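# Advance the indexing turntable one hole clockwise

## Task

Rotate the turntable forward by exactly one hole, going clockwise when viewed from above, so that the plunger's pin sits fully seated in the new hole; the fixture must end upright on the deck, with neither gripper touching it.

## Robot and tools

Robot: two 6-joint arms, left_arm and right_arm, each with a parallel gripper. The scene frame has its origin at table-top height, midway between the nominal arm bases. +z is up, +x points out over the table, and left_arm is on the +y side. These names do not match the sides of the images. Calibrated base positions: left_arm (+0.025, +0.326, +0.031) m, yawed very slightly; right_arm (-0.004, -0.268, +0.031) m, yawed about -0.036 rad. A camera stand sits behind the arms.

Row layout: every command row is one list of 14 numbers covering both arms, even if only one arm moves. The first seven are left_arm: waist, shoulder, elbow, wrist roll, wrist yaw, wrist pitch, then gripper opening. The last seven are right_arm in the same order. Joint numbers are absolute target angles in radians, not offsets. Ranges in row order:
- waist -2.618 to 3.054
- shoulder 0 to 3.142
- elbow 0 to 3.142
- wrist roll -2.094 to 2.094
- wrist yaw -1.571 to 1.571
- wrist pitch -1.571 to 1.571
True limits may differ from these by up to 0.059 rad. A target well past a limit is refused. A target slightly past one is clipped, and the result then reports "joint sent to its limit". Opening runs from -1 (closed) to +1 (fully open, pad gap 0.094 m). A 0 is a real command, so to leave a gripper alone, repeat its current command.

Tools:
- execute_actions(actions, cameras): actions is a list of up to 15-row tables. Each row is one 1/30 s step, and a short table repeats its last row to fill 15 steps. An empty list returns state and all camera images.
- move(target, speed, blend, opening_speed, grip_force, blocking, cameras): target is one 14-number row or up to 15 such rows. All joints move together along joint-space paths, so the hands trace curves. It does not avoid obstacles or the other arm.
  - speed: rad/s for the joint with the farthest to go, 0.01 to 12.57, default 0.5.
  - blend: in rad; it rounds corners between rows, and 0 means stop at each row.
  - opening_speed: opening units per second, at least 0.2; use it to close gently.
  - grip_force: newtons per pad, 10 to 50, one value or one per arm. It persists, and lower values close slowly.
  - blocking=false: returns after about 0.5 s while motion continues. A new move then takes over from the current path point.
  - The result adds a "move:" line such as done, off_target (resting more than 0.035 rad from target), moving, held or fault, and it may add limits=held.
- wait(seconds 0 to 10, cameras): lets time pass while commands are held. It ends early if a running move finishes.
- stop(cameras): brakes a running move. Fast motion needs room to stop.
- zoom_image(camera, region [x0,y0,x1,y1] in pixels, at most 504x504): enlarges part of the newest image from cam_head_left, cam_head_right, cam_left_wrist or cam_right_wrist. Each image is 896x504.
- read_manual(section="licences"): returns licence text only.
- finished_scene(scene): ends the current scene, given by its number, and cannot be undone. Call it only once the turntable is indexed and both hands are clear.

Results:
- end_effector_position (m) and end_effector_quat_wxyz are given in each arm's own base frame. The position is the point between the pads, about 1 cm short of the fingertips, and can be a few cm off.
- The gripper's fingers point along its +z axis and close along its y axis.
- Joint positions and Joint velocities are listed per arm in row order, plus the pad gap in m.
- "Joint targets" shows the angles currently commanded. To hold a joint still, resend that value.
- "Tool commands" shows the current opening commands.
- grip_measured uses the opening scale. It reads slightly wide when empty and somewhat narrow when squeezing a part.
- "joint command not followed" means the clearance check changed that arm's targets. This check does not keep the two arms apart.
- Joint torques are in N m, include gravity, carry offsets and noise, and wrap at ±28 for the first three joints.
- Step readings list joint angles at some intermediate steps.
- MOTOR HOT warns of heating. An OVER-TEMPERATURE FAULT folds that arm and disables it for the rest of the scene.

Motion notes:
- Each joint's target can lead its measured angle by at most 0.339 rad (first three joints) or 2.2 rad (wrist joints). Targets that would jump the hand more than 200 mm are scaled back.
- Very small changes may not start a joint moving.
- Friction or contact can leave an arm off_target.
- Faster moves hit harder, and targets set deeper past contact push harder.
- Gripping force rises about 1 N per 0.001 of opening below the first touch, then jumps to the force limit. Close slowly on anything fragile. To release, command an opening well above grip_measured.

Avoid:
- dropping or throwing parts, or letting go of something that is moving
- slamming into the fixture or table, or pushing hard against a pose the arm cannot reach (this also heats motors)
- any contact or pressure between the two arms, including one gripper closing on the other's fingers
- force on the wrist-camera cables, which counts as the hand touching
- knocking the fixture over or anything off the table
The clock keeps running while you think, so work efficiently and move smoothly.

Each tool is called after ">>>" as a command line: name --argument value for each argument, lists and objects as JSON in quotes; but a table of rows of numbers goes row by row, as --pt "numbers of a row", without its own name.

## Session

>>> execute_actions --actions '[]'

>>> zoom_image --camera "cam_head_left" --region '[350, 210, 600, 410]'

Scene clock: 0.00 s.
left_arm: end_effector_position=(+0.3810, +0.0007, +0.1415) grip_measured=+1.000 end_effector_quat_wxyz=(+0.682, -0.014, +0.730, +0.047) | right_arm: end_effector_position=(+0.3601, -0.0484, +0.1412) grip_measured=+1.000 end_effector_quat_wxyz=(+0.679, +0.114, +0.720, -0.089)
Joint names: [waist, shoulder, elbow, wrist roll, wrist yaw, wrist pitch]
Joint positions: left_arm=[-0.079 1.56 0.222 0.039 -0.166 1.272 0.094] | right_arm=[0.009 1.506 0.165 0.047 0.296 1.275 0.094]
Joint velocities: within noise
Joint torques (N m): no reading
Heat: left arm: 29 °C; right arm: 28 °C.
Joint targets: left_arm=[-0.079 1.557 0.226 0.038 -0.166 1.267] | right_arm=[0.009 1.502 0.170 0.046 0.296 1.269]
Tool commands: left_gripper/opening=+1.0 right_gripper/opening=+1.0

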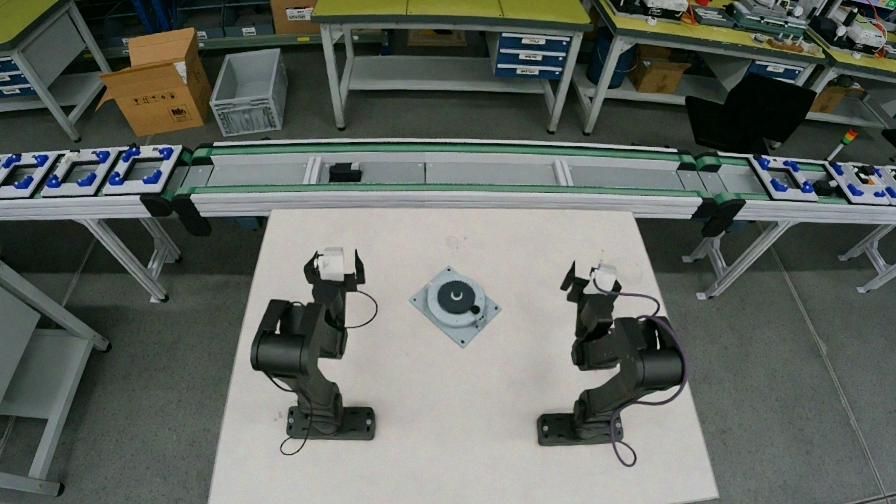

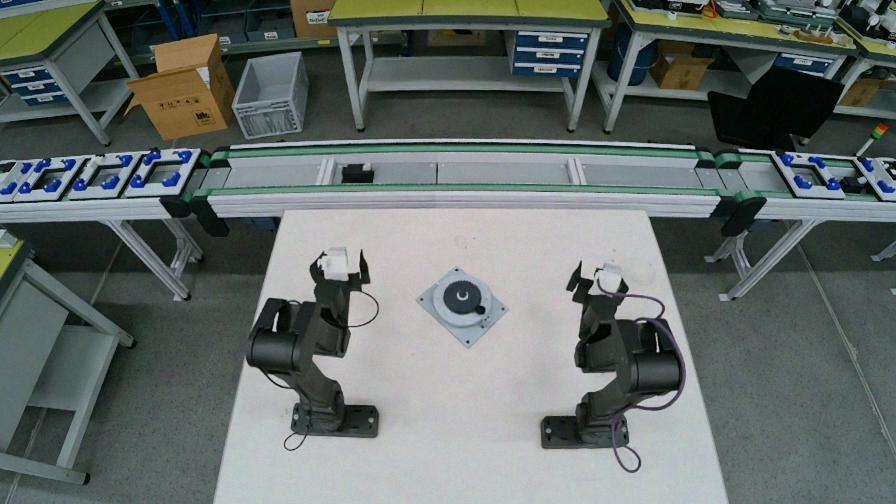

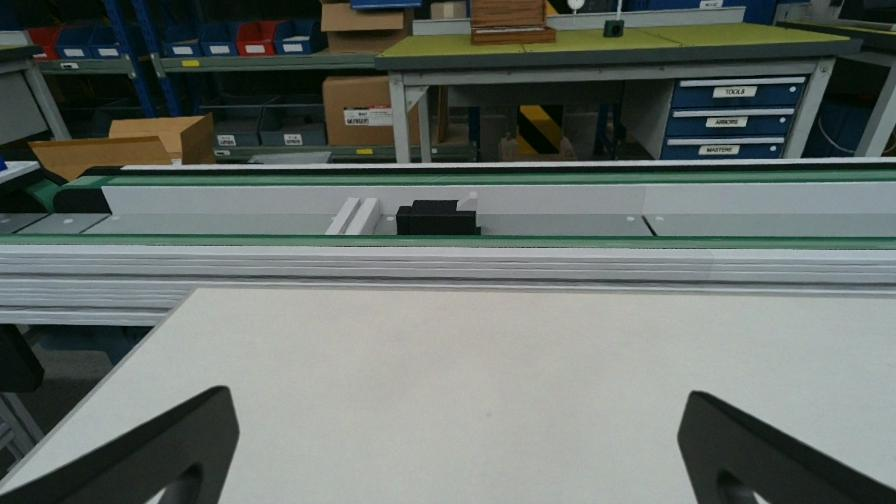

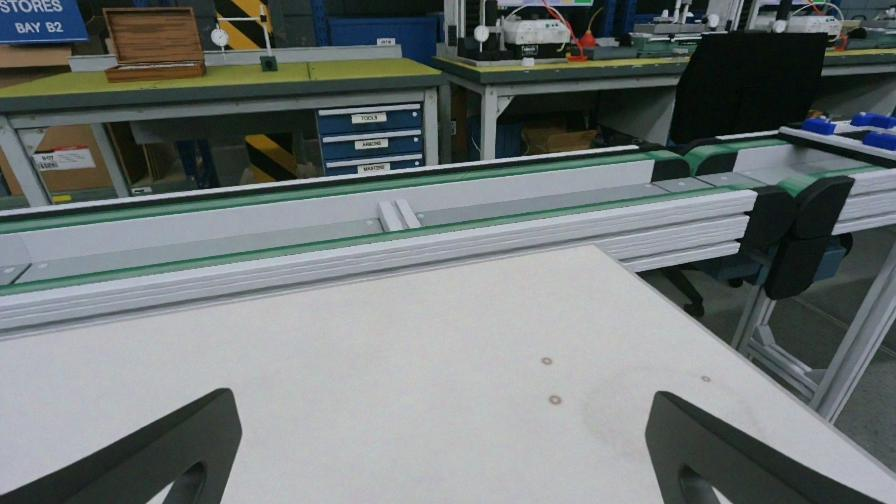

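Scaled by 2.016 from the camera's 896x504 image, which has a finer 1280x720 frame.

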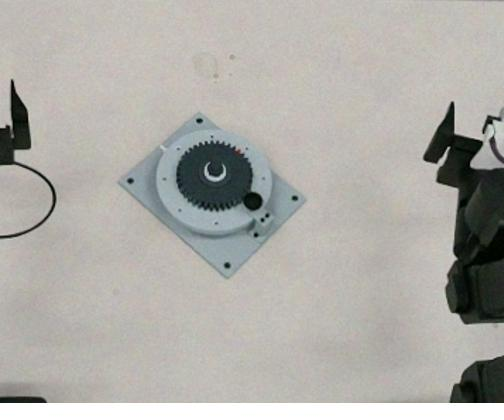

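>>> move --target '[-0.742,1.9,1.857,0,0,-1.45,-0.8,0.009,1.502,0.170,0,0,1.27,0.3]' --speed 0.9 --cameras '["cam_left_wrist"]'

>>> zoom_image --camera "cam_left_wrist" --region '[200, 0, 704, 504]'

Scene clock: 23.77 s.
left_arm: end_effector_position=(+0.2747, -0.2478, +0.1682) grip_measured=-0.798 end_effector_quat_wxyz=(+0.042, +0.366, +0.930, -0.013) | right_arm: end_effector_position=(+0.3674, +0.0028, +0.1406) grip_measured=+0.302 end_effector_quat_wxyz=(+0.683, +0.003, +0.730, +0.004)
Joint names: [waist, shoulder, elbow, wrist roll, wrist yaw, wrist pitch]
Joint positions: left_arm=[-0.74 1.881 1.831 0.011 -0.007 -1.433 0.009] | right_arm=[0.009 1.506 0.165 0.01 0.008 1.275 0.061]
Joint torques (N m): left_arm=[-0.2 -7.8 7.3 -0.11 0.06 0.36] | right_arm=[-0.02 -4.37 6.15 -0.08 -0.08 1.75]
Heat: left arm: 29 °C; right arm: 31 °C.
Joint targets: left_arm=[-0.742 1.900 1.857 0.000 0.000 -1.450] | right_arm=[0.009 1.502 0.170 0.000 0.000 1.270]
move: done
Images, in order (width x height): cam_left_wrist 896x504.

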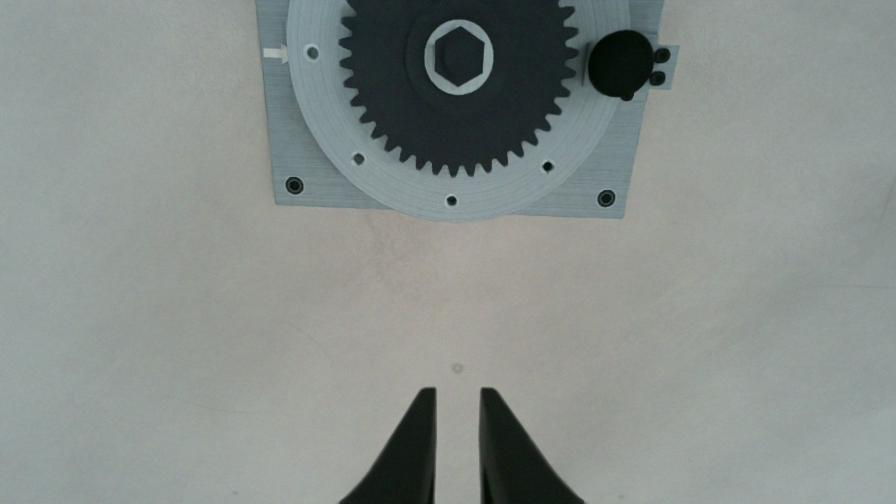

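Scaled by 1.000.

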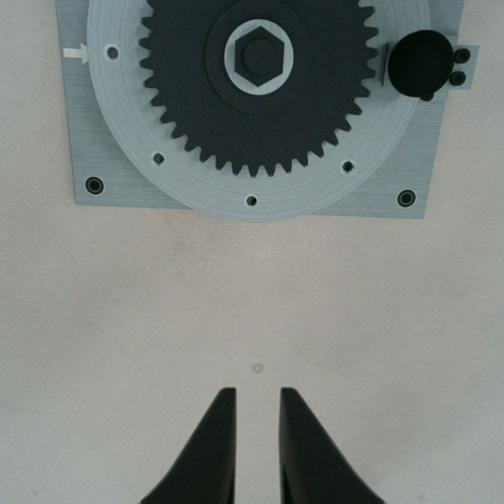

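>>> move --pt "-0.742 1.4 1.0 0 0 -0.6 -0.8 0.20 1.30 0.75 0 0 -0.2 0.3" --pt "-0.745 1.2 0.03 0 0 0.74 -0.8 0.45 1.30 0.75 0 0 -0.30 0.3" --pt "-0.745 1.2 0.03 0 0 0.74 -0.8 0.70 1.427 0.753 0 0 -0.30 0.3" --speed 0.6 --blend 0.1 --cameras '["cam_right_wrist","cam_head_left"]'

Scene clock: 63.93 s.
left_arm: end_effector_position=(+0.2267, -0.2040, +0.0561) grip_measured=-0.798 end_effector_quat_wxyz=(+0.500, +0.308, +0.788, -0.188) | right_arm: end_effector_position=(+0.2656, +0.2225, +0.0620) grip_measured=+0.302 end_effector_quat_wxyz=(+0.273, -0.323, +0.901, +0.098)
Joint names: [waist, shoulder, elbow, wrist roll, wrist yaw, wrist pitch]
Joint positions: left_arm=[-0.74 1.214 0.045 0.009 -0.007 0.725 0.009] | right_arm=[0.696 1.418 0.731 0.007 0.003 -0.294 0.061]
Joint torques (N m): left_arm=[-0.46 -3.3 3.45 -0.1 0.06 2.33] | right_arm=[0.32 -4.56 10.17 -0.05 -0.04 1.14]
Heat: left arm: 30 °C; right arm: 32 °C.
Joint targets: left_arm=[-0.745 1.200 0.030 0.000 0.000 0.740] | right_arm=[0.700 1.427 0.753 0.000 0.000 -0.300]
move: done
Images, in order (width x height): cam_head_left 896x504, cam_right_wrist 896x504.

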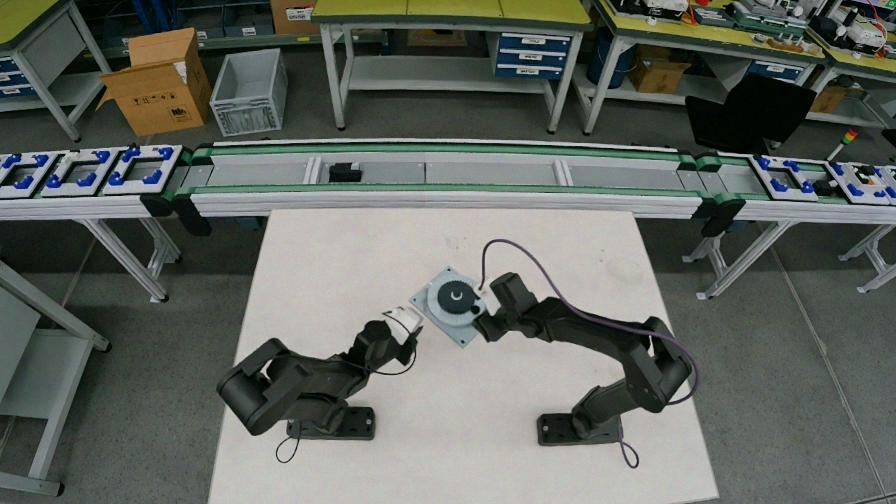

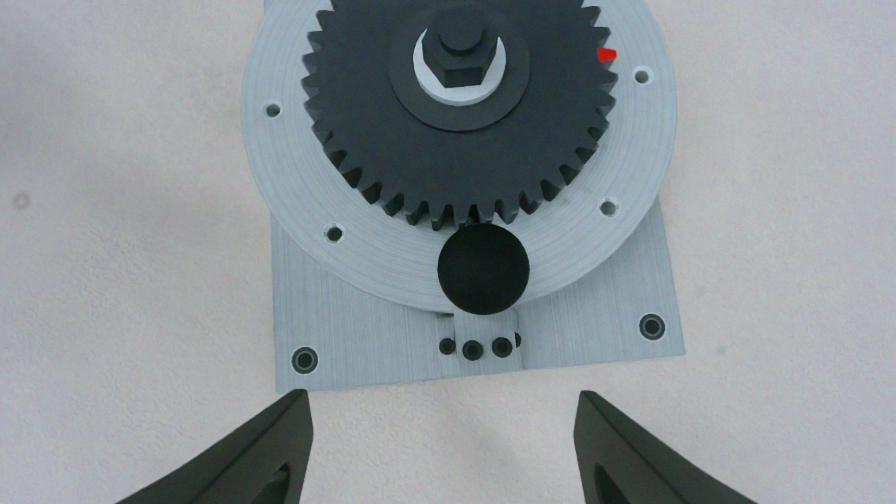

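>>> move --pt "-0.745 1.2 0.03 0 0 0.74 -0.8 0.672 1.455 0.781 0 0 -0.302 0.3" --pt "-0.745 1.2 0.03 0 0 0.74 -0.8 0.672 1.596 0.788 0 0 -0.17 0.3" --speed 0.25 --cameras '["cam_right_wrist"]'

Scene clock: 78.60 s.
left_arm: end_effector_position=(+0.2268, -0.2040, +0.0562) grip_measured=-0.798 end_effector_quat_wxyz=(+0.500, +0.308, +0.788, -0.188) | right_arm: end_effector_position=(+0.2860, +0.2320, +0.0325) grip_measured=+0.302 end_effector_quat_wxyz=(+0.263, -0.317, +0.907, +0.092)
Joint names: [waist, shoulder, elbow, wrist roll, wrist yaw, wrist pitch]
Joint positions: left_arm=[-0.74 1.214 0.045 0.009 -0.007 0.725 0.009] | right_arm=[0.681 1.583 0.762 0.007 0.003 -0.185 0.061]
Joint torques (N m): left_arm=[-0.43 -3.3 3.43 -0.09 0.05 2.33] | right_arm=[-0.88 -5.46 10.07 -0.05 -0.06 1.27]
Heat: left arm: 30 °C; right arm: 31 °C.
Joint targets: left_arm=[-0.745 1.200 0.030 0.000 0.000 0.740] | right_arm=[0.672 1.596 0.788 0.000 0.000 -0.170]
move: done
Images, in order (width x height): cam_right_wrist 896x504.

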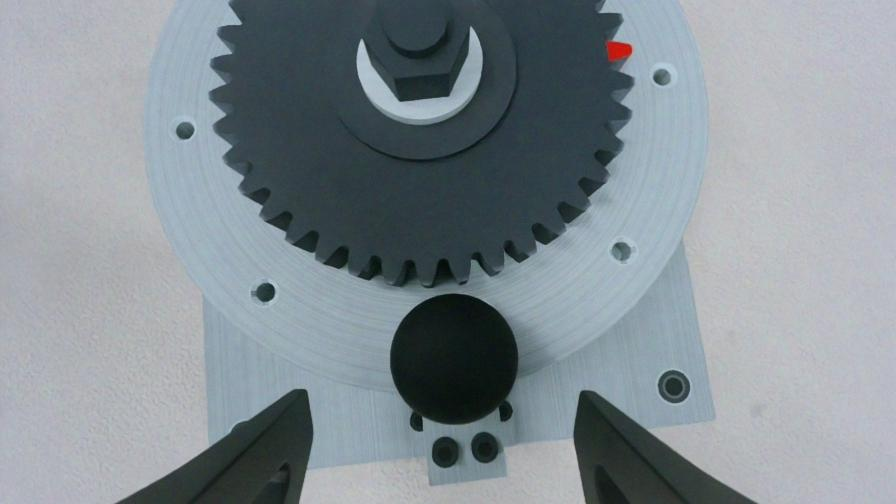

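>>> move --target '[-0.745,1.2,0.03,0,0,0.74,-0.8,0.666,1.674,0.80,0,0,-0.103,0.3]' --speed 0.15 --cameras '["cam_right_wrist"]'

Scene clock: 93.30 s.
left_arm: end_effector_position=(+0.2268, -0.2040, +0.0562) grip_measured=-0.798 end_effector_quat_wxyz=(+0.500, +0.308, +0.788, -0.188) | right_arm: end_effector_position=(+0.2930, +0.2382, +0.0233) grip_measured=+0.302 end_effector_quat_wxyz=(+0.261, -0.316, +0.907, +0.097)
Joint names: [waist, shoulder, elbow, wrist roll, wrist yaw, wrist pitch]
Joint positions: left_arm=[-0.74 1.214 0.045 0.009 -0.007 0.725 0.009] | right_arm=[0.676 1.641 0.779 0.007 -0.008 -0.144 0.061]
Joint torques (N m): left_arm=[-0.42 -3.29 3.41 -0.09 0.05 2.33] | right_arm=[-1.06 -4.38 9.39 -0.05 0.05 1.52]
Heat: left arm: 30 °C; right arm: 31 °C.
Joint targets: left_arm=[-0.745 1.200 0.030 0.000 0.000 0.740] | right_arm=[0.666 1.674 0.800 0.000 0.000 -0.103]
move: off_target (right_arm); right_arm: the wrist pitch is farthest, 0.041 rad from its target
Images, in order (width x height): cam_right_wrist 896x504.

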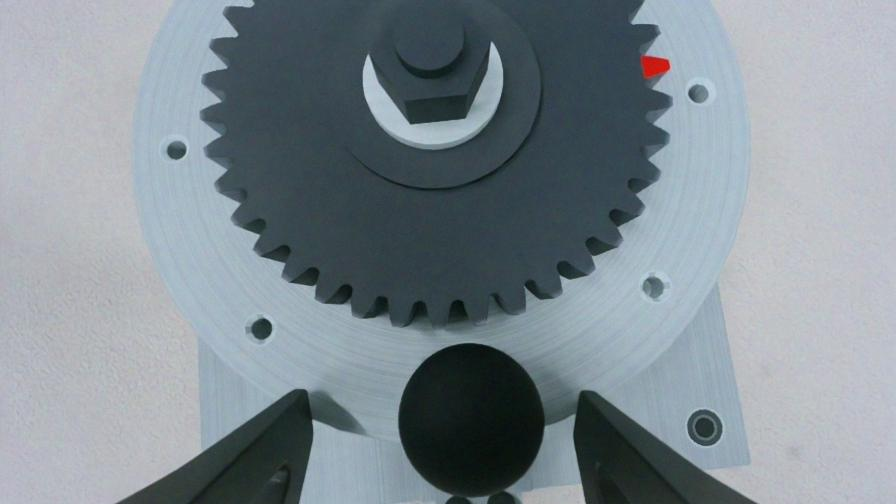

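>>> move --target '[-0.745,1.2,0.03,0,0,0.74,-0.8,0.654,1.688,0.830,0,0,-0.119,0.3]' --speed 0.15 --cameras '["cam_right_wrist"]'

Scene clock: 107.17 s.
left_arm: end_effector_position=(+0.2268, -0.2040, +0.0562) grip_measured=-0.798 end_effector_quat_wxyz=(+0.500, +0.308, +0.788, -0.188) | right_arm: end_effector_position=(+0.3063, +0.2417, +0.0270) grip_measured=+0.302 end_effector_quat_wxyz=(+0.272, -0.309, +0.906, +0.098)
Joint names: [waist, shoulder, elbow, wrist roll, wrist yaw, wrist pitch]
Joint positions: left_arm=[-0.74 1.214 0.045 0.009 -0.007 0.725 0.009] | right_arm=[0.662 1.668 0.811 0.007 -0.007 -0.127 0.061]
Joint torques (N m): left_arm=[-0.46 -3.32 3.44 -0.09 0.06 2.32] | right_arm=[-0.88 -5.56 9.2 -0.05 0.06 1.27]
Heat: left arm: 30 °C; right arm: 32 °C.
Joint targets: left_arm=[-0.745 1.200 0.030 0.000 0.000 0.740] | right_arm=[0.654 1.688 0.830 0.000 0.000 -0.119]
move: done
Images, in order (width x height): cam_right_wrist 896x504.

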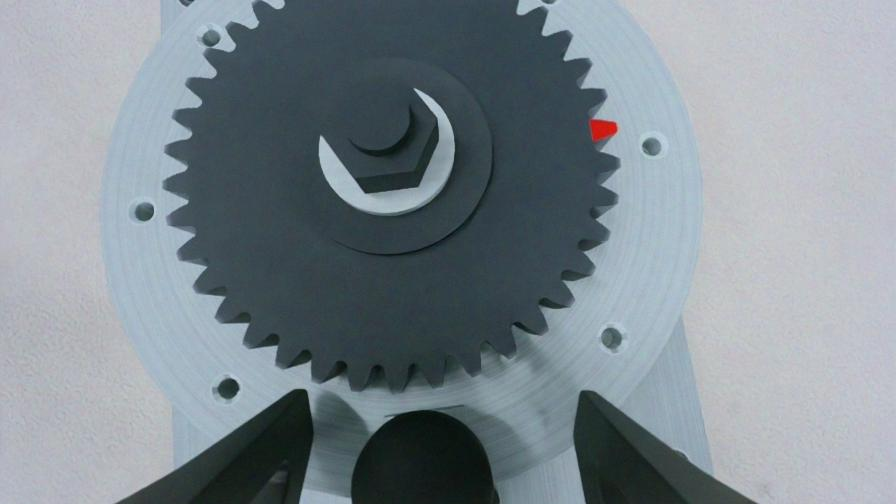

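>>> move --target '[-0.745,1.2,0.03,0,0,0.74,-0.8,0.664,1.666,0.808,0,0,-0.118,0.3]' --speed 0.15 --cameras '["cam_right_wrist"]'

Scene clock: 116.50 s.
left_arm: end_effector_position=(+0.2268, -0.2040, +0.0562) grip_measured=-0.798 end_effector_quat_wxyz=(+0.500, +0.308, +0.788, -0.188) | right_arm: end_effector_position=(+0.3063, +0.2417, +0.0270) grip_measured=+0.302 end_effector_quat_wxyz=(+0.272, -0.309, +0.906, +0.098)
Joint names: [waist, shoulder, elbow, wrist roll, wrist yaw, wrist pitch]
Joint positions: left_arm=[-0.74 1.214 0.045 0.009 -0.007 0.725 0.009] | right_arm=[0.662 1.668 0.811 0.007 -0.007 -0.127 0.061]
Joint torques (N m): left_arm=[-0.46 -3.33 3.43 -0.09 0.04 2.31] | right_arm=[0.12 -7.24 7.15 -0.04 0.05 1.26]
Heat: left arm: 30 °C; right arm: 31 °C.
Joint targets: left_arm=[-0.745 1.200 0.030 0.000 0.000 0.740] | right_arm=[0.664 1.666 0.808 0.000 0.000 -0.118]
move: done
Images, in order (width x height): cam_right_wrist 896x504.

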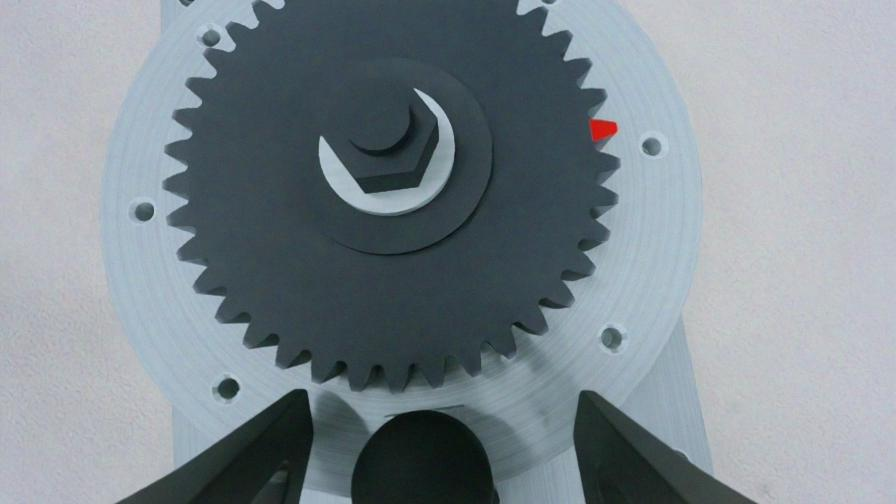

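>>> move --target '[-0.745,1.2,0.03,0,0,0.74,-0.8,0.676,1.642,0.782,0,0,-0.116,0.3]' --speed 0.15 --cameras '["cam_right_wrist"]'

Scene clock: 121.10 s.
left_arm: end_effector_position=(+0.2268, -0.2040, +0.0562) grip_measured=-0.798 end_effector_quat_wxyz=(+0.500, +0.308, +0.788, -0.188) | right_arm: end_effector_position=(+0.3061, +0.2420, +0.0264) grip_measured=+0.302 end_effector_quat_wxyz=(+0.278, -0.310, +0.904, +0.098)
Joint names: [waist, shoulder, elbow, wrist roll, wrist yaw, wrist pitch]
Joint positions: left_arm=[-0.74 1.214 0.045 0.009 -0.007 0.725 0.009] | right_arm=[0.666 1.665 0.798 0.006 -0.002 -0.105 0.061]
Joint torques (N m): left_arm=[-0.42 -3.25 3.41 -0.09 0.05 2.33] | right_arm=[0.88 -8.84 6 -0.04 -0.01 1.11]
Heat: left arm: 31 °C; right arm: 31 °C.
Joint targets: left_arm=[-0.745 1.200 0.030 0.000 0.000 0.740] | right_arm=[0.676 1.642 0.782 0.000 0.000 -0.116]
move: done
Images, in order (width x height): cam_right_wrist 896x504.

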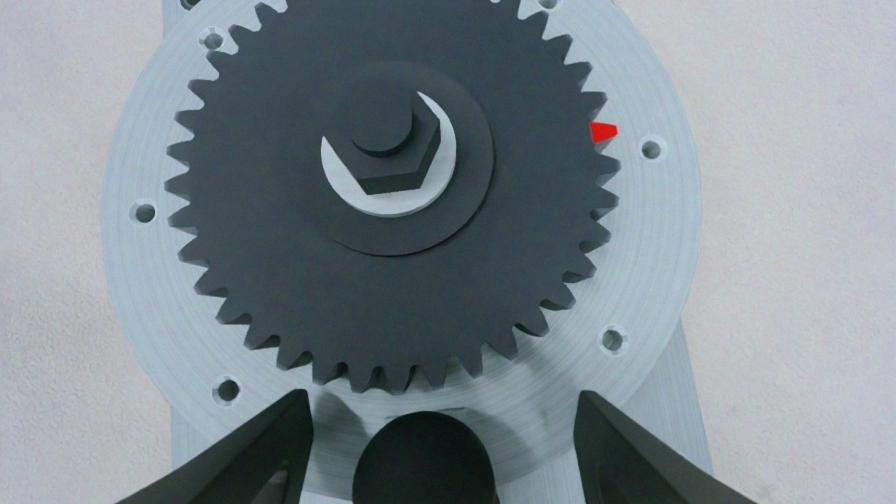

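>>> move --target '[-0.745,1.2,0.03,0,0,0.74,-0.8,0.683,1.625,0.768,0,0,-0.116,0.3]' --speed 0.15 --cameras '["cam_right_wrist"]'

Scene clock: 127.07 s.
left_arm: end_effector_position=(+0.2268, -0.2040, +0.0562) grip_measured=-0.798 end_effector_quat_wxyz=(+0.500, +0.308, +0.788, -0.188) | right_arm: end_effector_position=(+0.3011, +0.2419, +0.0265) grip_measured=+0.302 end_effector_quat_wxyz=(+0.278, -0.313, +0.903, +0.099)
Joint names: [waist, shoulder, elbow, wrist roll, wrist yaw, wrist pitch]
Joint positions: left_arm=[-0.74 1.214 0.045 0.009 -0.007 0.725 0.009] | right_arm=[0.673 1.65 0.782 0.006 -0.002 -0.104 0.061]
Joint torques (N m): left_arm=[-0.44 -3.32 3.4 -0.1 0.06 2.33] | right_arm=[0.85 -8.98 6.12 -0.05 0.01 1.09]
Heat: left arm: 31 °C; right arm: 31 °C.
Joint targets: left_arm=[-0.745 1.200 0.030 0.000 0.000 0.740] | right_arm=[0.683 1.625 0.768 0.000 0.000 -0.116]
move: done
Images, in order (width x height): cam_right_wrist 896x504.

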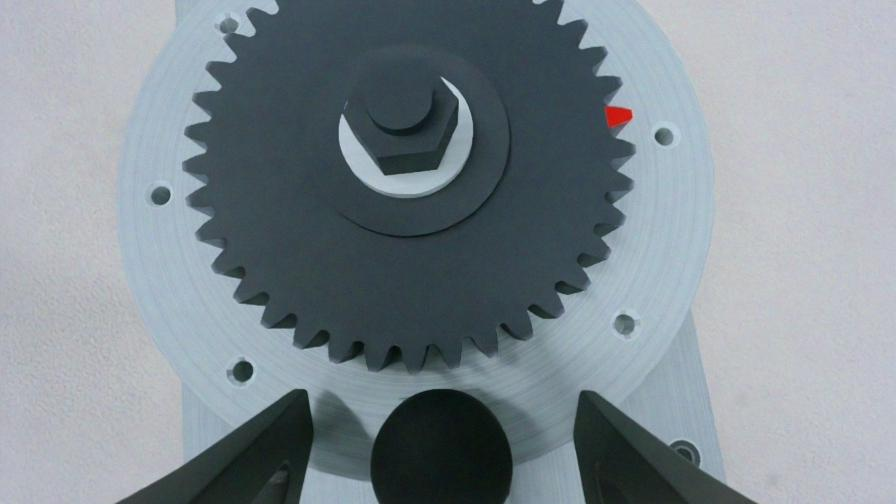

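>>> move --target '[-0.742,1.602,0.272,0,0,0.848,-0.8,0.683,1.625,0.768,0,0,-0.116,-1]' --speed 0.3 --opening_speed 1.0 --cameras '["cam_left_wrist","cam_right_wrist"]'

Scene clock: 147.57 s.
left_arm: end_effector_position=(+0.2669, -0.2407, +0.0368) grip_measured=-0.798 end_effector_quat_wxyz=(+0.476, +0.314, +0.802, -0.179) | right_arm: end_effector_position=(+0.3012, +0.2419, +0.0265) grip_measured=-0.477 end_effector_quat_wxyz=(+0.278, -0.313, +0.903, +0.099)
Joint names: [waist, shoulder, elbow, wrist roll, wrist yaw, wrist pitch]
Joint positions: left_arm=[-0.74 1.59 0.252 0.009 -0.007 0.833 0.009] | right_arm=[0.673 1.65 0.782 0.006 -0.002 -0.104 0.025]
Joint torques (N m): left_arm=[-0.2 -3.7 5.38 -0.1 0.06 2.28] | right_arm=[0.92 -8.94 6.13 -0.05 -0.01 1.1]
Heat: left arm: 31 °C; right arm: 30 °C.
Joint targets: left_arm=[-0.742 1.602 0.272 0.000 0.000 0.848] | right_arm=[0.683 1.625 0.768 0.000 0.000 -0.116]
move: done
Images, in order (width x height): cam_left_wrist 896x504, cam_right_wrist 896x504.

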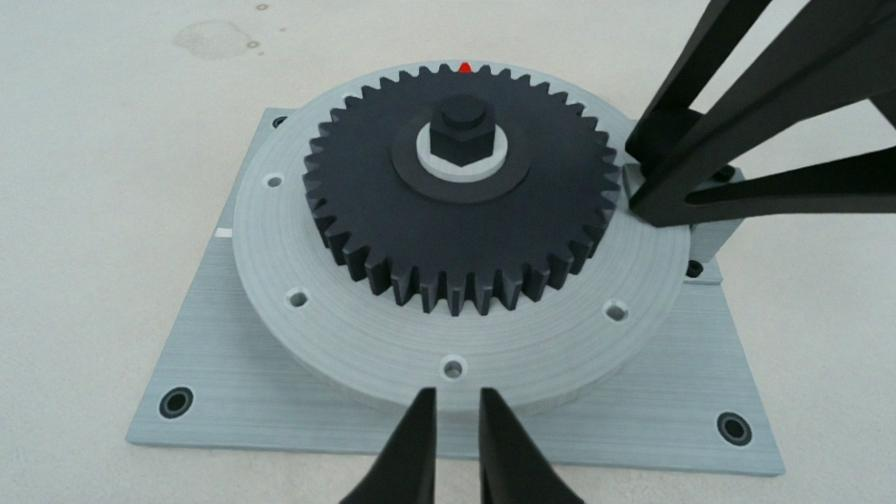

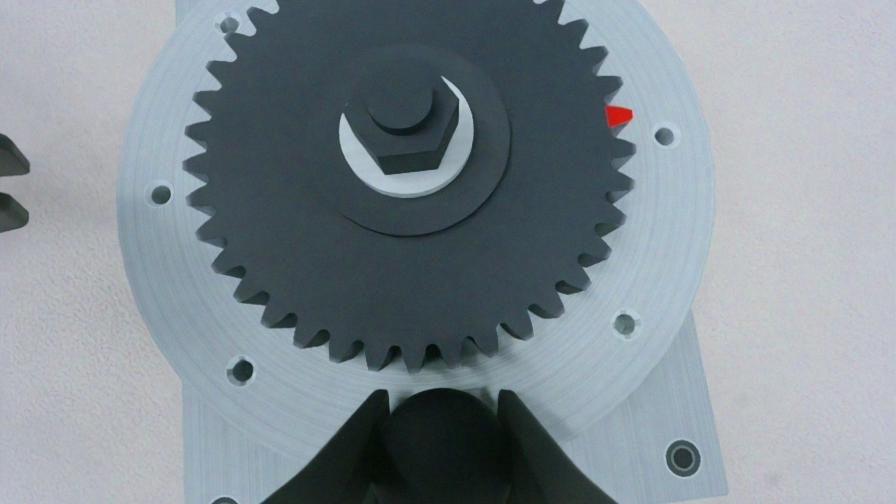

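>>> move --pt "-0.774 1.607 0.292 0 0 0.865 -0.8 0.683 1.625 0.768 0 0 -0.116 -1" --pt "-0.774 1.757 0.347 0 0 0.969 -0.8 0.683 1.625 0.768 0 0 -0.116 -1" --pt "-0.774 1.792 0.37 0 0 0.98 -0.8 0.683 1.625 0.768 0 0 -0.116 -1" --speed 0.2 --cameras '["cam_left_wrist","cam_right_wrist"]'

Scene clock: 169.23 s.
left_arm: end_effector_position=(+0.2840, -0.2710, +0.0310) grip_measured=-0.799 end_effector_quat_wxyz=(+0.489, +0.321, +0.788, -0.193) | right_arm: end_effector_position=(+0.3012, +0.2419, +0.0265) grip_measured=-0.477 end_effector_quat_wxyz=(+0.278, -0.313, +0.903, +0.099)
Joint names: [waist, shoulder, elbow, wrist roll, wrist yaw, wrist pitch]
Joint positions: left_arm=[-0.767 1.777 0.349 0.009 -0.004 0.963 0.009] | right_arm=[0.673 1.65 0.782 0.006 -0.002 -0.104 0.025]
Joint torques (N m): left_arm=[-0.61 -4.86 4.98 -0.09 0.04 2.33] | right_arm=[0.85 -8.96 6.12 -0.04 0.01 1.1]
Heat: left arm: 33 °C; right arm: 30 °C.
Joint targets: left_arm=[-0.774 1.792 0.370 0.000 0.000 0.980] | right_arm=[0.683 1.625 0.768 0.000 0.000 -0.116]
move: done
Images, in order (width x height): cam_left_wrist 896x504, cam_right_wrist 896x504.

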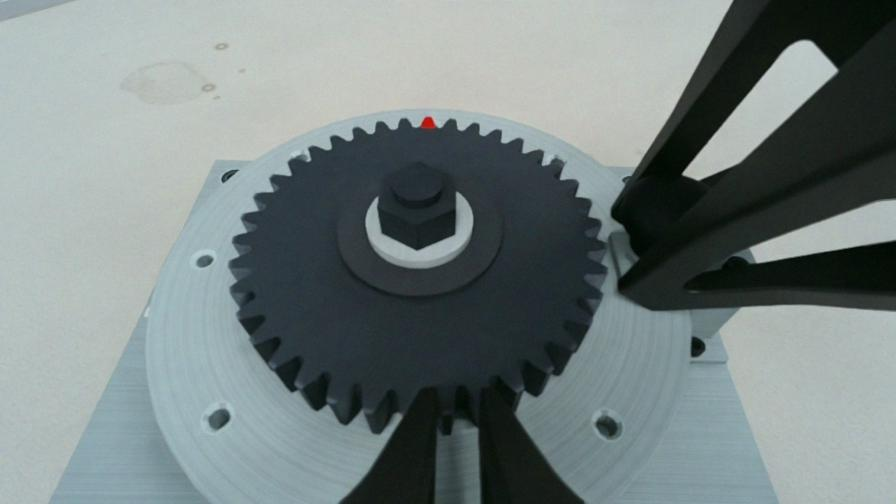

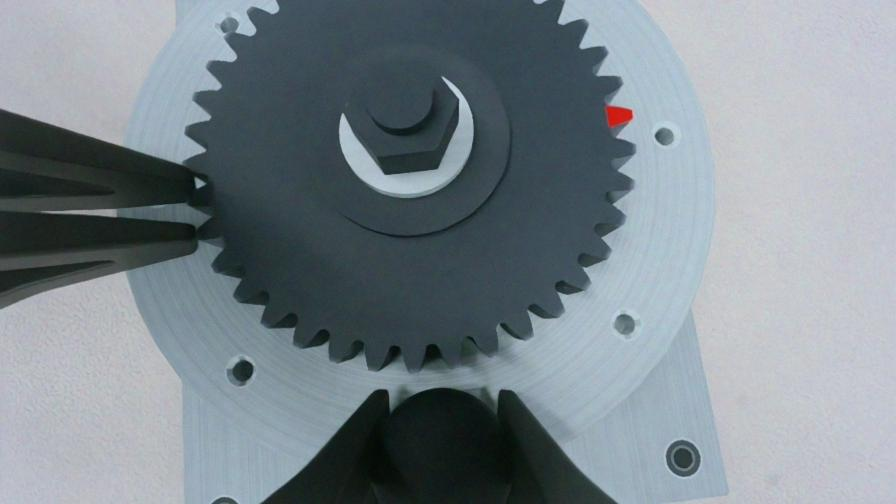

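>>> move --target '[-0.776,1.834,0.37,0,0,1.02,-0.8,0.683,1.625,0.768,0,0,-0.116,-1]' --speed 0.12 --cameras '["cam_left_wrist","cam_right_wrist"]'

>>> zoom_image --camera "cam_right_wrist" --region '[100, 100, 300, 300]'

Scene clock: 183.37 s.
left_arm: end_effector_position=(+0.2849, -0.2739, +0.0305) grip_measured=-0.799 end_effector_quat_wxyz=(+0.496, +0.320, +0.783, -0.197) | right_arm: end_effector_position=(+0.3023, +0.2405, +0.0265) grip_measured=-0.477 end_effector_quat_wxyz=(+0.279, -0.312, +0.903, +0.094)
Joint names: [waist, shoulder, elbow, wrist roll, wrist yaw, wrist pitch]
Joint positions: left_arm=[-0.77 1.807 0.349 0.009 -0.003 1.012 0.009] | right_arm=[0.673 1.65 0.782 0.006 0.008 -0.104 0.025]
Joint torques (N m): left_arm=[-0.51 -4.03 4.85 -0.1 0.03 2.23] | right_arm=[0.87 -8.99 6.08 -0.05 -0.09 1.09]
Heat: left arm: 34 °C; right arm: 30 °C.
Joint targets: left_arm=[-0.776 1.834 0.370 0.000 0.000 1.020] | right_arm=[0.683 1.625 0.768 0.000 0.000 -0.116]
move: done
Images, in order (width x height): cam_left_wrist 896x504, cam_right_wrist 896x504.

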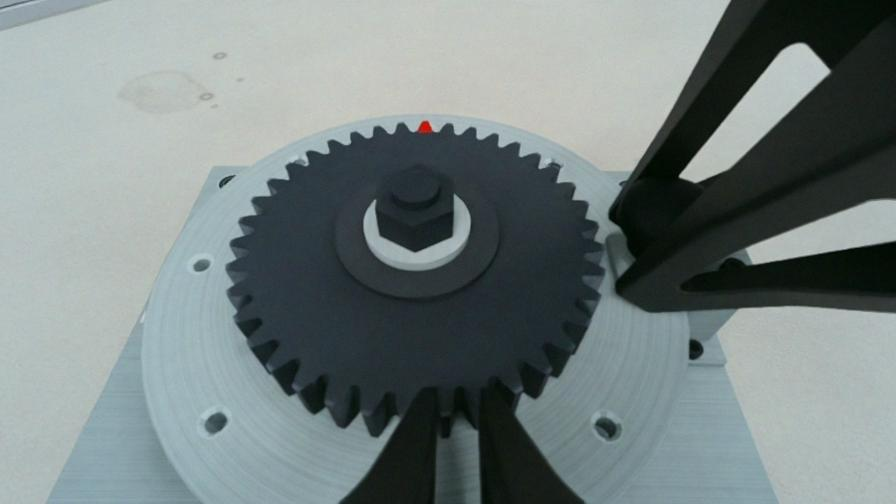

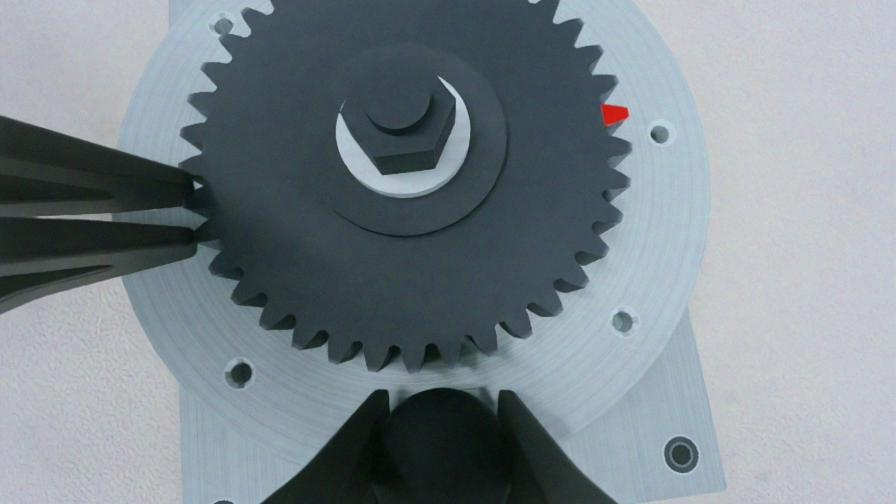

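Scaled by 2.520 from the camera's 896x504 image, which has a finer 1280x720 frame.

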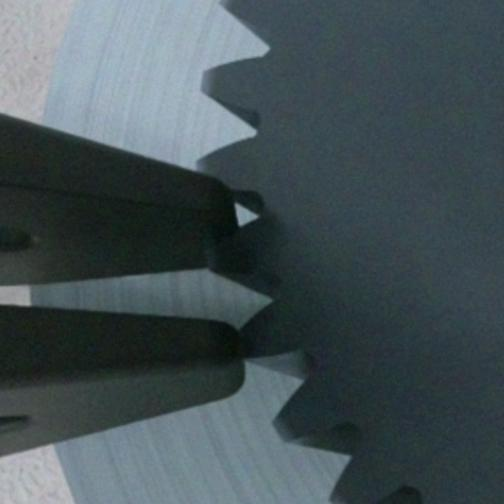

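>>> move --pt "-0.776 1.757 0.335 0 0 0.98 -0.8 0.683 1.625 0.768 0 0 -0.116 -1" --pt "-0.777 1.793 0.315 0 0 1.03 -0.735 0.683 1.625 0.768 0 0 -0.116 -1" --pt "-0.777 1.838 0.370 0 0 1.025 -0.735 0.683 1.625 0.768 0 0 -0.116 -1" --speed 0.12 --cameras '["cam_left_wrist","cam_right_wrist"]'

>>> zoom_image --camera "cam_right_wrist" --region '[100, 100, 300, 300]'

Scene clock: 202.73 s.
left_arm: end_effector_position=(+0.2844, -0.2736, +0.0264) grip_measured=-0.736 end_effector_quat_wxyz=(+0.492, +0.321, +0.785, -0.196) | right_arm: end_effector_position=(+0.3023, +0.2404, +0.0265) grip_measured=-0.477 end_effector_quat_wxyz=(+0.279, -0.312, +0.903, +0.094)
Joint names: [waist, shoulder, elbow, wrist roll, wrist yaw, wrist pitch]
Joint positions: left_arm=[-0.77 1.822 0.35 0.009 -0.003 1.018 0.012] | right_arm=[0.673 1.65 0.782 0.006 0.009 -0.104 0.025]
Joint torques (N m): left_arm=[-0.65 -4.97 4.78 -0.08 0.01 2.23] | right_arm=[0.87 -8.96 6.08 -0.03 -0.1 1.09]
Heat: left arm: 34 °C; right arm: 31 °C.
Joint targets: left_arm=[-0.777 1.838 0.370 0.000 0.000 1.025] | right_arm=[0.683 1.625 0.768 0.000 0.000 -0.116]
move: done
Images, in order (width x height): cam_left_wrist 896x504, cam_right_wrist 896x504.

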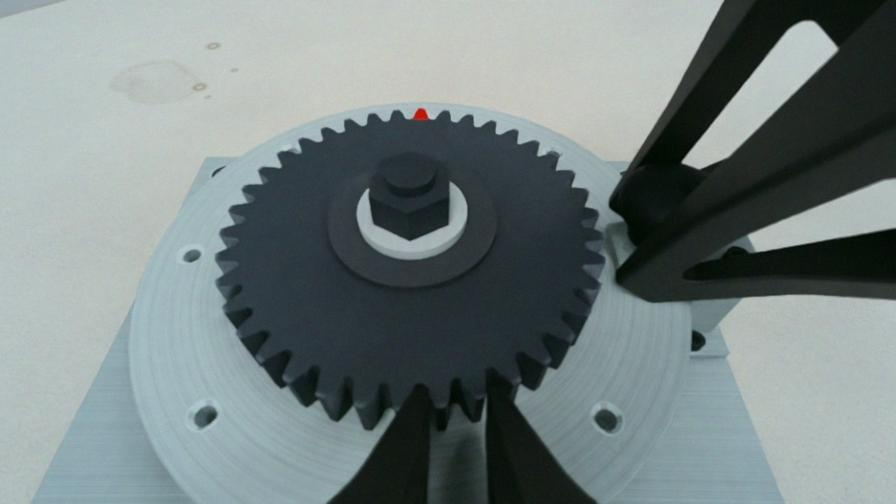

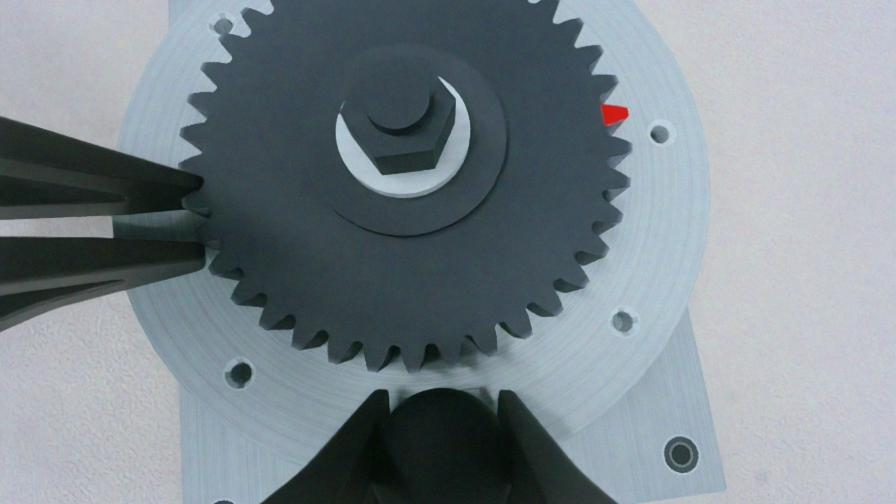

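Scaled by 2.520 from the camera's 896x504 image, which has a finer 1280x720 frame.

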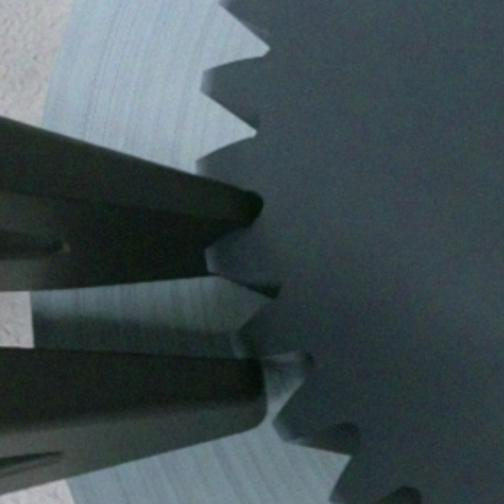

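>>> move --pt "-0.777 1.838 0.370 0 0 1.025 -0.735 0.683 1.548 0.937 0 0 0.05 -1" --pt "-0.712 1.838 0.370 0 0 1.025 -0.735 0.683 1.548 0.937 0 0 0.05 -1" --speed '[0.2,0.08]' --cameras '["cam_right_wrist","cam_left_wrist"]'

Scene clock: 211.97 s.
left_arm: end_effector_position=(+0.2954, -0.2617, +0.0264) grip_measured=-0.736 end_effector_quat_wxyz=(+0.494, +0.306, +0.791, -0.190) | right_arm: end_effector_position=(+0.3053, +0.2428, +0.0352) grip_measured=-0.477 end_effector_quat_wxyz=(+0.272, -0.313, +0.906, +0.092)
Joint names: [waist, shoulder, elbow, wrist roll, wrist yaw, wrist pitch]
Joint positions: left_arm=[-0.721 1.822 0.35 0.009 0.014 1.018 0.012] | right_arm=[0.673 1.65 0.835 0.006 0.009 -0.174 0.025]
Joint torques (N m): left_arm=[0.76 -4.96 4.74 -0.09 -0.12 2.23] | right_arm=[0.83 -15.25 17.74 -0.02 -0.11 3.21]
Heat: left arm: 33 °C; right arm: 31 °C.
Joint targets: left_arm=[-0.712 1.838 0.370 0.000 0.000 1.025] | right_arm=[0.683 1.548 0.937 0.000 0.000 0.050]
move: off_target (right_arm); right_arm: the wrist pitch is farthest, 0.224 rad from its target
Images, in order (width x height): cam_left_wrist 896x504, cam_right_wrist 896x504.

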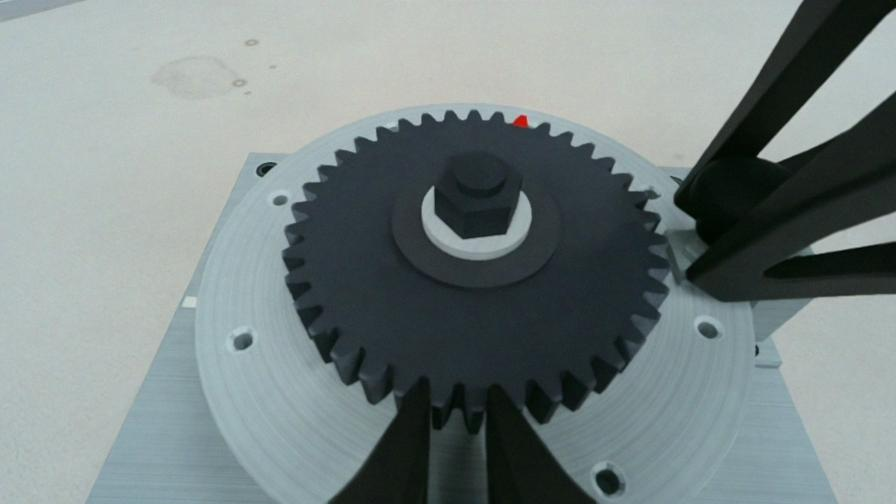

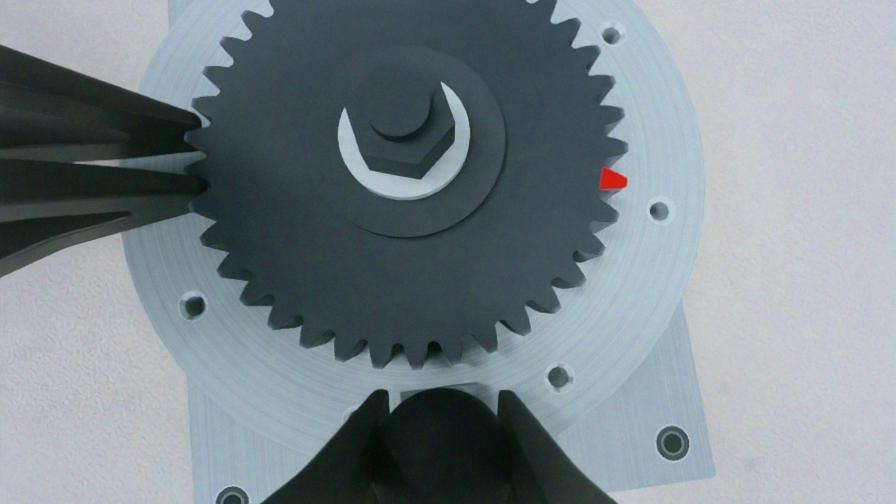

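>>> move --pt "-0.716 1.757 0.335 0 0 0.98 -0.735 0.683 1.548 0.937 0 0 0.05 -1" --pt "-0.769 1.757 0.330 0 0 0.985 -0.735 0.683 1.548 0.937 0 0 0.05 -1" --pt "-0.769 1.785 0.320 0 0 1.02 -0.735 0.683 1.548 0.937 0 0 0.05 -1" --pt "-0.769 1.838 0.370 0 0 1.025 -0.735 0.683 1.548 0.937 0 0 0.05 -1" --pt "-0.715 1.838 0.370 0 0 1.025 -0.735 0.683 1.548 0.937 0 0 0.05 -1" --speed '[0.2,0.2,0.2,0.15,0.08]' --cameras '["cam_right_wrist","cam_left_wrist"]'

Scene clock: 226.23 s.
left_arm: end_effector_position=(+0.2942, -0.2622, +0.0248) grip_measured=-0.736 end_effector_quat_wxyz=(+0.491, +0.308, +0.792, -0.190) | right_arm: end_effector_position=(+0.3053, +0.2428, +0.0352) grip_measured=-0.477 end_effector_quat_wxyz=(+0.272, -0.313, +0.906, +0.092)
Joint names: [waist, shoulder, elbow, wrist roll, wrist yaw, wrist pitch]
Joint positions: left_arm=[-0.724 1.823 0.351 0.009 0.014 1.011 0.012] | right_arm=[0.673 1.65 0.835 0.006 0.009 -0.174 0.025]
Joint torques (N m): left_arm=[0.73 -5.01 4.71 -0.1 -0.13 2.29] | right_arm=[0.84 -15.32 17.66 -0.04 -0.1 3.19]
Heat: left arm: 33 °C; right arm: 37 °C.
Joint targets: left_arm=[-0.715 1.838 0.370 0.000 0.000 1.025] | right_arm=[0.683 1.548 0.937 0.000 0.000 0.050]
move: off_target (right_arm); right_arm: the wrist pitch is farthest, 0.224 rad from its target
Images, in order (width x height): cam_left_wrist 896x504, cam_right_wrist 896x504.

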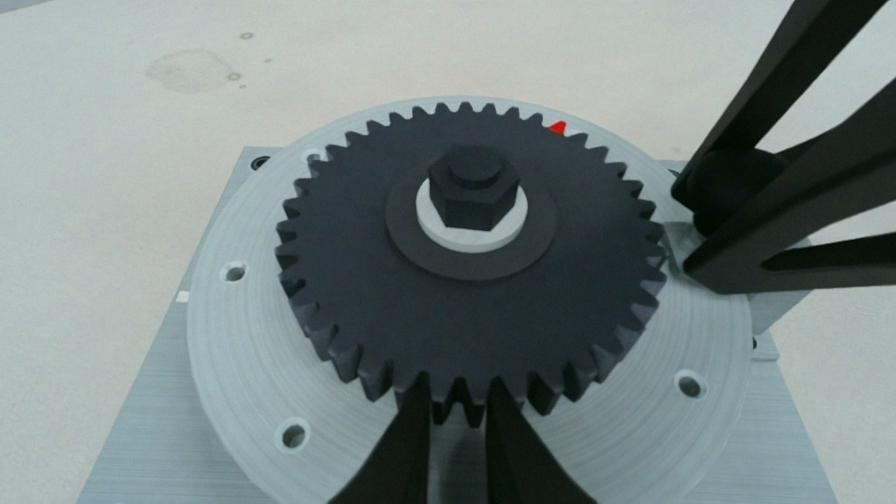

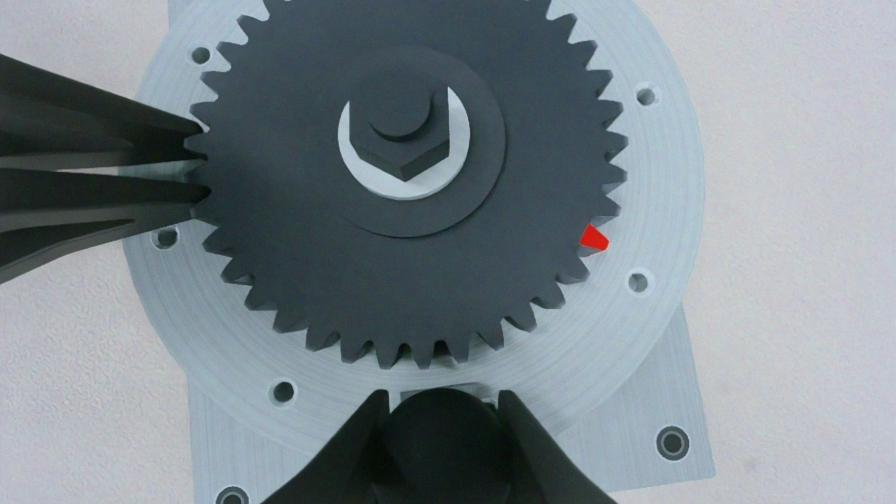

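>>> move --target '[-0.695,1.838,0.370,0,0,1.025,-0.735,0.683,1.548,0.937,0,0,0.05,-1]' --speed 0.08 --cameras '["cam_right_wrist"]'

Scene clock: 232.67 s.
left_arm: end_effector_position=(+0.2989, -0.2568, +0.0248) grip_measured=-0.736 end_effector_quat_wxyz=(+0.493, +0.301, +0.795, -0.186) | right_arm: end_effector_position=(+0.3053, +0.2428, +0.0352) grip_measured=-0.477 end_effector_quat_wxyz=(+0.272, -0.313, +0.906, +0.092)
Joint names: [waist, shoulder, elbow, wrist roll, wrist yaw, wrist pitch]
Joint positions: left_arm=[-0.706 1.823 0.351 0.009 0.015 1.011 0.012] | right_arm=[0.673 1.65 0.835 0.006 0.009 -0.174 0.025]
Joint torques (N m): left_arm=[0.83 -5.04 4.72 -0.09 -0.15 2.32] | right_arm=[0.87 -15.31 17.69 -0.04 -0.11 3.21]
Heat: left arm: 34 °C; right arm: 38 °C.
Joint targets: left_arm=[-0.695 1.838 0.370 0.000 0.000 1.025] | right_arm=[0.683 1.548 0.937 0.000 0.000 0.050]
move: off_target (right_arm); right_arm: the wrist pitch is farthest, 0.224 rad from its target
Images, in order (width x height): cam_right_wrist 896x504.

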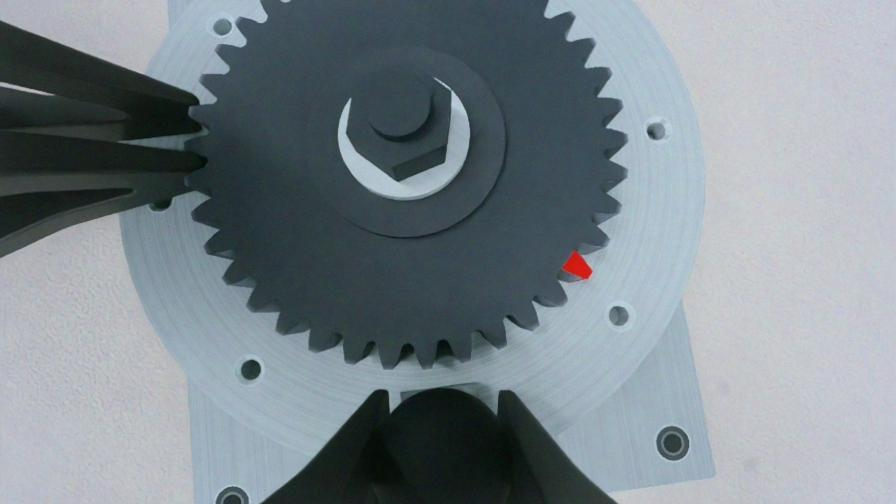

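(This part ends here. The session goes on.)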